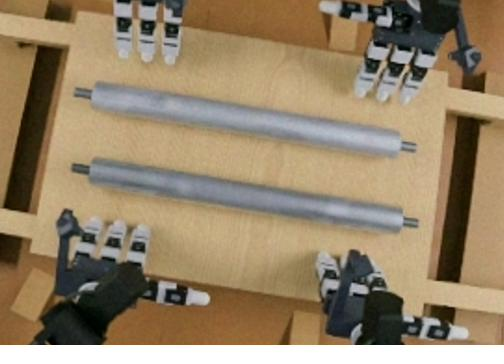

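Emit:
move:
  arm2: {"target":[0.08,0.19,1.13,0.2588,0.9659,-0.0077,-0.0021],"speed":0.15}
  arm3: {"target":[-0.345,0.19,1.13,0.2588,0.9659,-0.0077,-0.0021],"speed":0.15}
  arm6: {"target":[-0.345,-0.19,1.13,0.0021,0.0077,0.9659,0.2588],"speed":0.15}
  arm7: {"target":[0.134,-0.19,1.13,0.0021,0.0077,0.9659,0.2588],"speed":0.15}
  cameras: ["cam_high"]

Emit:
zoom_image:
  camera: "cam_high"
  region: [340, 180, 600, 340]

Scene clock: 1009.10 s.
Joint torques (N m): arm1=[0.09 -7.47 13.2 0.38 -0.25 -0.02] | arm2=[-0.85 -8.18 13.45 0.9 -0.56 -0.22] | arm3=[-0.15 -5.13 15.87 0.87 0.44 0.21] | arm4=[0.38 -6.95 13.71 -0.03 0.34 0.07] | arm5=[0.44 -6.53 13.27 -0.44 -0.26 -0.16] | arm6=[-0.73 -7.18 12.68 1.02 0.02 -0.08] | arm7=[0.85 -8.29 15.56 0.73 0.75 0.23] | arm8=[-0.97 -11.46 10.43 0.13 0.2 -0.15]
Heat: arm1: hottest joint3_rad 60 °C; arm2: hottest joint3_rad 42 °C; arm3: hottest joint3_rad 42 °C; arm4: hottest joint3_rad 44 °C; arm5: hottest joint3_rad 56 °C; arm6: hottest joint3_rad 39 °C; arm7: hottest joint3_rad 51 °C; arm8: hottest joint3_rad 57 °C.
move: arm2 off_target; arm3 off_target; arm6 off_target; arm7 off_target
Joint velocities: within noise
arm1, arm4, arm5, arm8: as last shown
arm2.joint_positions: joint1_rad=-0.724 joint2_rad=+1.307 joint3_rad=+1.383 joint4_rad=-1.260 joint5_rad=-0.330 joint6_rad=-0.643 hand_index_mcp=+0.762 hand_index_abd=-0.002 hand_index_pip=+0.579 hand_index_dip=+0.696 hand_middle_mcp=+0.764 hand_middle_abd=-0.002 hand_middle_pip=+0.580 hand_middle_dip=+0.697 hand_ring_mcp=+0.763 hand_ring_abd=-0.003 hand_ring_pip=+0.580 hand_ring_dip=+0.698 hand_thumb_cmc=+0.717 hand_thumb_axl=+0.677 hand_thumb_mcp=+0.224 hand_thumb_ipl=+0.168 hand_current_limit=+0.400 hand_speed=-0.600
arm2.joint_status: not commanded
arm2.hand_state: goal,goal,goal,goal,goal,goal,goal,goal,goal,goal,goal,goal,goal,goal,goal,goal
arm2.index_mcp_current_ma: 40
arm2.index_abd_current_ma: -10
arm2.index_pip_current_ma: 13
arm2.index_dip_current_ma: -2
arm2.middle_mcp_current_ma: 51
arm2.middle_abd_current_ma: -10
arm2.middle_pip_current_ma: 21
arm2.middle_dip_current_ma: 3
arm2.ring_mcp_current_ma: 45
arm2.ring_abd_current_ma: -12
arm2.ring_pip_current_ma: 21
arm2.ring_dip_current_ma: 10
arm2.thumb_cmc_current_ma: 13
arm2.thumb_axl_current_ma: -4
arm2.thumb_mcp_current_ma: -11
arm2.thumb_ipl_current_ma: -2
arm2.hand_goal_index_mcp: 0.754
arm2.hand_goal_index_abd: 0.000
arm2.hand_goal_index_pip: 0.576
arm2.hand_goal_index_dip: 0.696
arm2.hand_goal_middle_mcp: 0.754
arm2.hand_goal_middle_abd: 0.000
arm2.hand_goal_middle_pip: 0.576
arm2.hand_goal_middle_dip: 0.696
arm2.hand_goal_ring_mcp: 0.754
arm2.hand_goal_ring_abd: 0.000
arm2.hand_goal_ring_pip: 0.576
arm2.hand_goal_ring_dip: 0.696
arm2.hand_goal_thumb_cmc: 0.714
arm2.hand_goal_thumb_axl: 0.678
arm2.hand_goal_thumb_mcp: 0.226
arm2.hand_goal_thumb_ipl: 0.168
arm2.hand: x=+0.0875 y=+0.1917 z=+1.1081 quat_wxyz=(+0.248, +0.969, -0.012, +0.009) (m; scene frame)
arm2.hand_target: x=+0.0805 y=+0.1906 z=+1.1297 quat_wxyz=(+0.259, +0.966, -0.008, -0.002) (m; scene frame)
arm2.hand_status: off_target (0.023 m and 1.9 deg from the pose sent, 0.100 m and 0.2 deg at the start)
arm3.joint_positions: joint1_rad=+0.172 joint2_rad=+1.023 joint3_rad=+1.006 joint4_rad=-1.078 joint5_rad=+0.081 joint6_rad=+0.155 hand_index_mcp=+0.755 hand_index_abd=+0.000 hand_index_pip=+0.576 hand_index_dip=+0.697 hand_middle_mcp=+0.755 hand_middle_abd=+0.001 hand_middle_pip=+0.577 hand_middle_dip=+0.698 hand_ring_mcp=+0.756 hand_ring_abd=+0.002 hand_ring_pip=+0.578 hand_ring_dip=+0.698 hand_thumb_cmc=+0.716 hand_thumb_axl=+0.677 hand_thumb_mcp=+0.224 hand_thumb_ipl=+0.168 hand_current_limit=+0.400 hand_speed=-0.600
arm3.joint_status: not commanded
arm3.hand_state: goal,goal,goal,goal,goal,goal,goal,goal,goal,goal,goal,goal,goal,goal,goal,goal
arm3.index_mcp_current_ma: 0
arm3.index_abd_current_ma: 0
arm3.index_pip_current_ma: 0
arm3.index_dip_current_ma: 0
arm3.middle_mcp_current_ma: 0
arm3.middle_abd_current_ma: 0
arm3.middle_pip_current_ma: 0
arm3.middle_dip_current_ma: 0
arm3.ring_mcp_current_ma: 0
arm3.ring_abd_current_ma: 0
arm3.ring_pip_current_ma: 0
arm3.ring_dip_current_ma: 0
arm3.thumb_cmc_current_ma: 0
arm3.thumb_axl_current_ma: 0
arm3.thumb_mcp_current_ma: 0
arm3.thumb_ipl_current_ma: 0
arm3.hand_goal_index_mcp: 0.754
arm3.hand_goal_index_abd: 0.000
arm3.hand_goal_index_pip: 0.576
arm3.hand_goal_index_dip: 0.696
arm3.hand_goal_middle_mcp: 0.754
arm3.hand_goal_middle_abd: 0.000
arm3.hand_goal_middle_pip: 0.576
arm3.hand_goal_middle_dip: 0.696
arm3.hand_goal_ring_mcp: 0.754
arm3.hand_goal_ring_abd: 0.000
arm3.hand_goal_ring_pip: 0.576
arm3.hand_goal_ring_dip: 0.696
arm3.hand_goal_thumb_cmc: 0.714
arm3.hand_goal_thumb_axl: 0.678
arm3.hand_goal_thumb_mcp: 0.226
arm3.hand_goal_thumb_ipl: 0.168
arm3.hand: x=-0.3495 y=+0.1975 z=+1.0986 quat_wxyz=(+0.234, +0.972, -0.005, -0.007) (m; scene frame)
arm3.hand_target: x=-0.3452 y=+0.1912 z=+1.1298 quat_wxyz=(+0.259, +0.966, -0.008, -0.002) (m; scene frame)
arm3.hand_status: off_target (0.033 m and 2.9 deg from the pose sent, 0.101 m and 0.5 deg at the start)
arm6.joint_positions: joint1_rad=-0.043 joint2_rad=+1.046 joint3_rad=+0.946 joint4_rad=-1.008 joint5_rad=-0.006 joint6_rad=-0.020 hand_index_mcp=+0.755 hand_index_abd=+0.001 hand_index_pip=+0.574 hand_index_dip=+0.695 hand_middle_mcp=+0.755 hand_middle_abd=+0.001 hand_middle_pip=+0.575 hand_middle_dip=+0.696 hand_ring_mcp=+0.757 hand_ring_abd=+0.002 hand_ring_pip=+0.577 hand_ring_dip=+0.696 hand_thumb_cmc=+0.717 hand_thumb_axl=+0.677 hand_thumb_mcp=+0.223 hand_thumb_ipl=+0.168 hand_current_limit=+0.400 hand_speed=-0.600
arm6.joint_status: not commanded
arm6.hand_state: goal,goal,goal,goal,goal,goal,goal,goal,goal,goal,goal,goal,goal,goal,goal,goal
arm6.index_mcp_current_ma: 1
arm6.index_abd_current_ma: 1
arm6.index_pip_current_ma: -1
arm6.index_dip_current_ma: -1
arm6.middle_mcp_current_ma: 1
arm6.middle_abd_current_ma: 1
arm6.middle_pip_current_ma: 0
arm6.middle_dip_current_ma: 0
arm6.ring_mcp_current_ma: 3
arm6.ring_abd_current_ma: 1
arm6.ring_pip_current_ma: 0
arm6.ring_dip_current_ma: 0
arm6.thumb_cmc_current_ma: 3
arm6.thumb_axl_current_ma: 0
arm6.thumb_mcp_current_ma: -3
arm6.thumb_ipl_current_ma: 0
arm6.hand_goal_index_mcp: 0.754
arm6.hand_goal_index_abd: 0.000
arm6.hand_goal_index_pip: 0.576
arm6.hand_goal_index_dip: 0.696
arm6.hand_goal_middle_mcp: 0.754
arm6.hand_goal_middle_abd: 0.000
arm6.hand_goal_middle_pip: 0.576
arm6.hand_goal_middle_dip: 0.696
arm6.hand_goal_ring_mcp: 0.754
arm6.hand_goal_ring_abd: 0.000
arm6.hand_goal_ring_pip: 0.576
arm6.hand_goal_ring_dip: 0.696
arm6.hand_goal_thumb_cmc: 0.714
arm6.hand_goal_thumb_axl: 0.678
arm6.hand_goal_thumb_mcp: 0.226
arm6.hand_goal_thumb_ipl: 0.168
arm6.hand: x=-0.3464 y=-0.2018 z=+1.0902 quat_wxyz=(+0.001, +0.005, +0.974, +0.227) (m; scene frame)
arm6.hand_target: x=-0.3451 y=-0.1920 z=+1.1298 quat_wxyz=(+0.002, +0.008, +0.966, +0.259) (m; scene frame)
arm6.hand_status: off_target (0.042 m and 3.8 deg from the pose sent, 0.100 m and 0.4 deg at the start)
arm7.joint_positions: joint1_rad=+0.680 joint2_rad=+1.324 joint3_rad=+1.385 joint4_rad=-1.264 joint5_rad=+0.330 joint6_rad=+0.643 hand_index_mcp=+0.762 hand_index_abd=+0.001 hand_index_pip=+0.581 hand_index_dip=+0.699 hand_middle_mcp=+0.764 hand_middle_abd=+0.002 hand_middle_pip=+0.580 hand_middle_dip=+0.699 hand_ring_mcp=+0.762 hand_ring_abd=+0.003 hand_ring_pip=+0.580 hand_ring_dip=+0.697 hand_thumb_cmc=+0.717 hand_thumb_axl=+0.677 hand_thumb_mcp=+0.223 hand_thumb_ipl=+0.168 hand_current_limit=+0.400 hand_speed=-0.600
arm7.joint_status: not commanded
arm7.hand_state: goal,goal,goal,goal,goal,goal,goal,goal,goal,goal,goal,goal,goal,goal,goal,goal
arm7.index_mcp_current_ma: 6
arm7.index_abd_current_ma: 0
arm7.index_pip_current_ma: 2
arm7.index_dip_current_ma: 1
arm7.middle_mcp_current_ma: 7
arm7.middle_abd_current_ma: 1
arm7.middle_pip_current_ma: 2
arm7.middle_dip_current_ma: 1
arm7.ring_mcp_current_ma: 5
arm7.ring_abd_current_ma: 1
arm7.ring_pip_current_ma: 2
arm7.ring_dip_current_ma: 0
arm7.thumb_cmc_current_ma: 1
arm7.thumb_axl_current_ma: 0
arm7.thumb_mcp_current_ma: -1
arm7.thumb_ipl_current_ma: 0
arm7.hand_goal_index_mcp: 0.754
arm7.hand_goal_index_abd: 0.000
arm7.hand_goal_index_pip: 0.576
arm7.hand_goal_index_dip: 0.696
arm7.hand_goal_middle_mcp: 0.754
arm7.hand_goal_middle_abd: 0.000
arm7.hand_goal_middle_pip: 0.576
arm7.hand_goal_middle_dip: 0.696
arm7.hand_goal_ring_mcp: 0.754
arm7.hand_goal_ring_abd: 0.000
arm7.hand_goal_ring_pip: 0.576
arm7.hand_goal_ring_dip: 0.696
arm7.hand_goal_thumb_cmc: 0.714
arm7.hand_goal_thumb_axl: 0.678
arm7.hand_goal_thumb_mcp: 0.226
arm7.hand_goal_thumb_ipl: 0.168
arm7.hand: x=+0.1442 y=-0.1947 z=+1.1038 quat_wxyz=(+0.018, +0.002, +0.970, +0.242) (m; scene frame)
arm7.hand_target: x=+0.1348 y=-0.1910 z=+1.1296 quat_wxyz=(+0.002, +0.007, +0.966, +0.259) (m; scene frame)
arm7.hand_status: off_target (0.028 m and 2.8 deg from the pose sent, 0.095 m and 0.7 deg at the start)
pictures: cam_high

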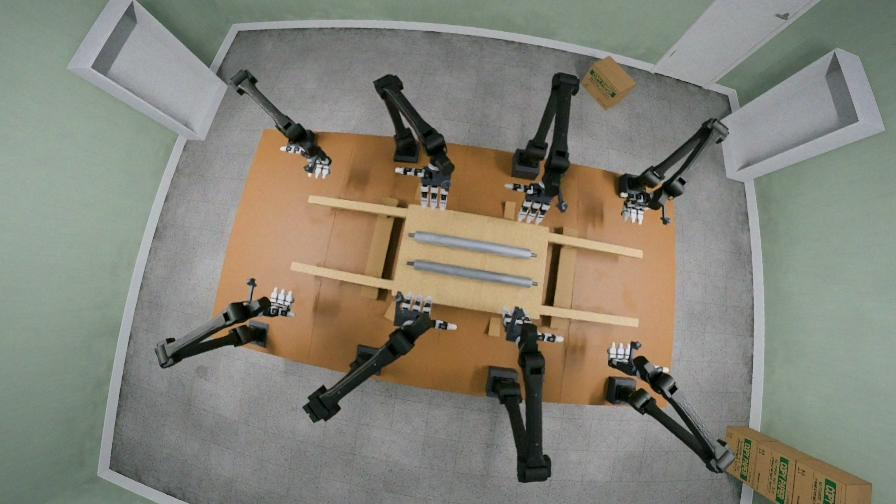

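Scaled by 1.938 from the camera's 896x504 image, which has a finer 1280x720 frame.

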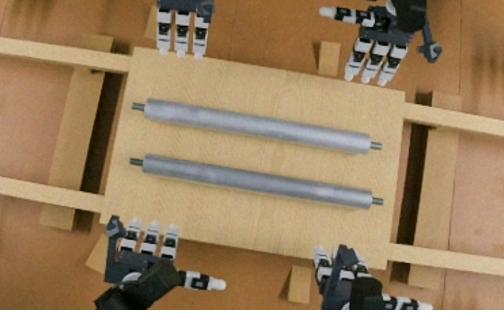

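Emit:
finished_scene:
  scene: 2

The scene is finished: the task was done.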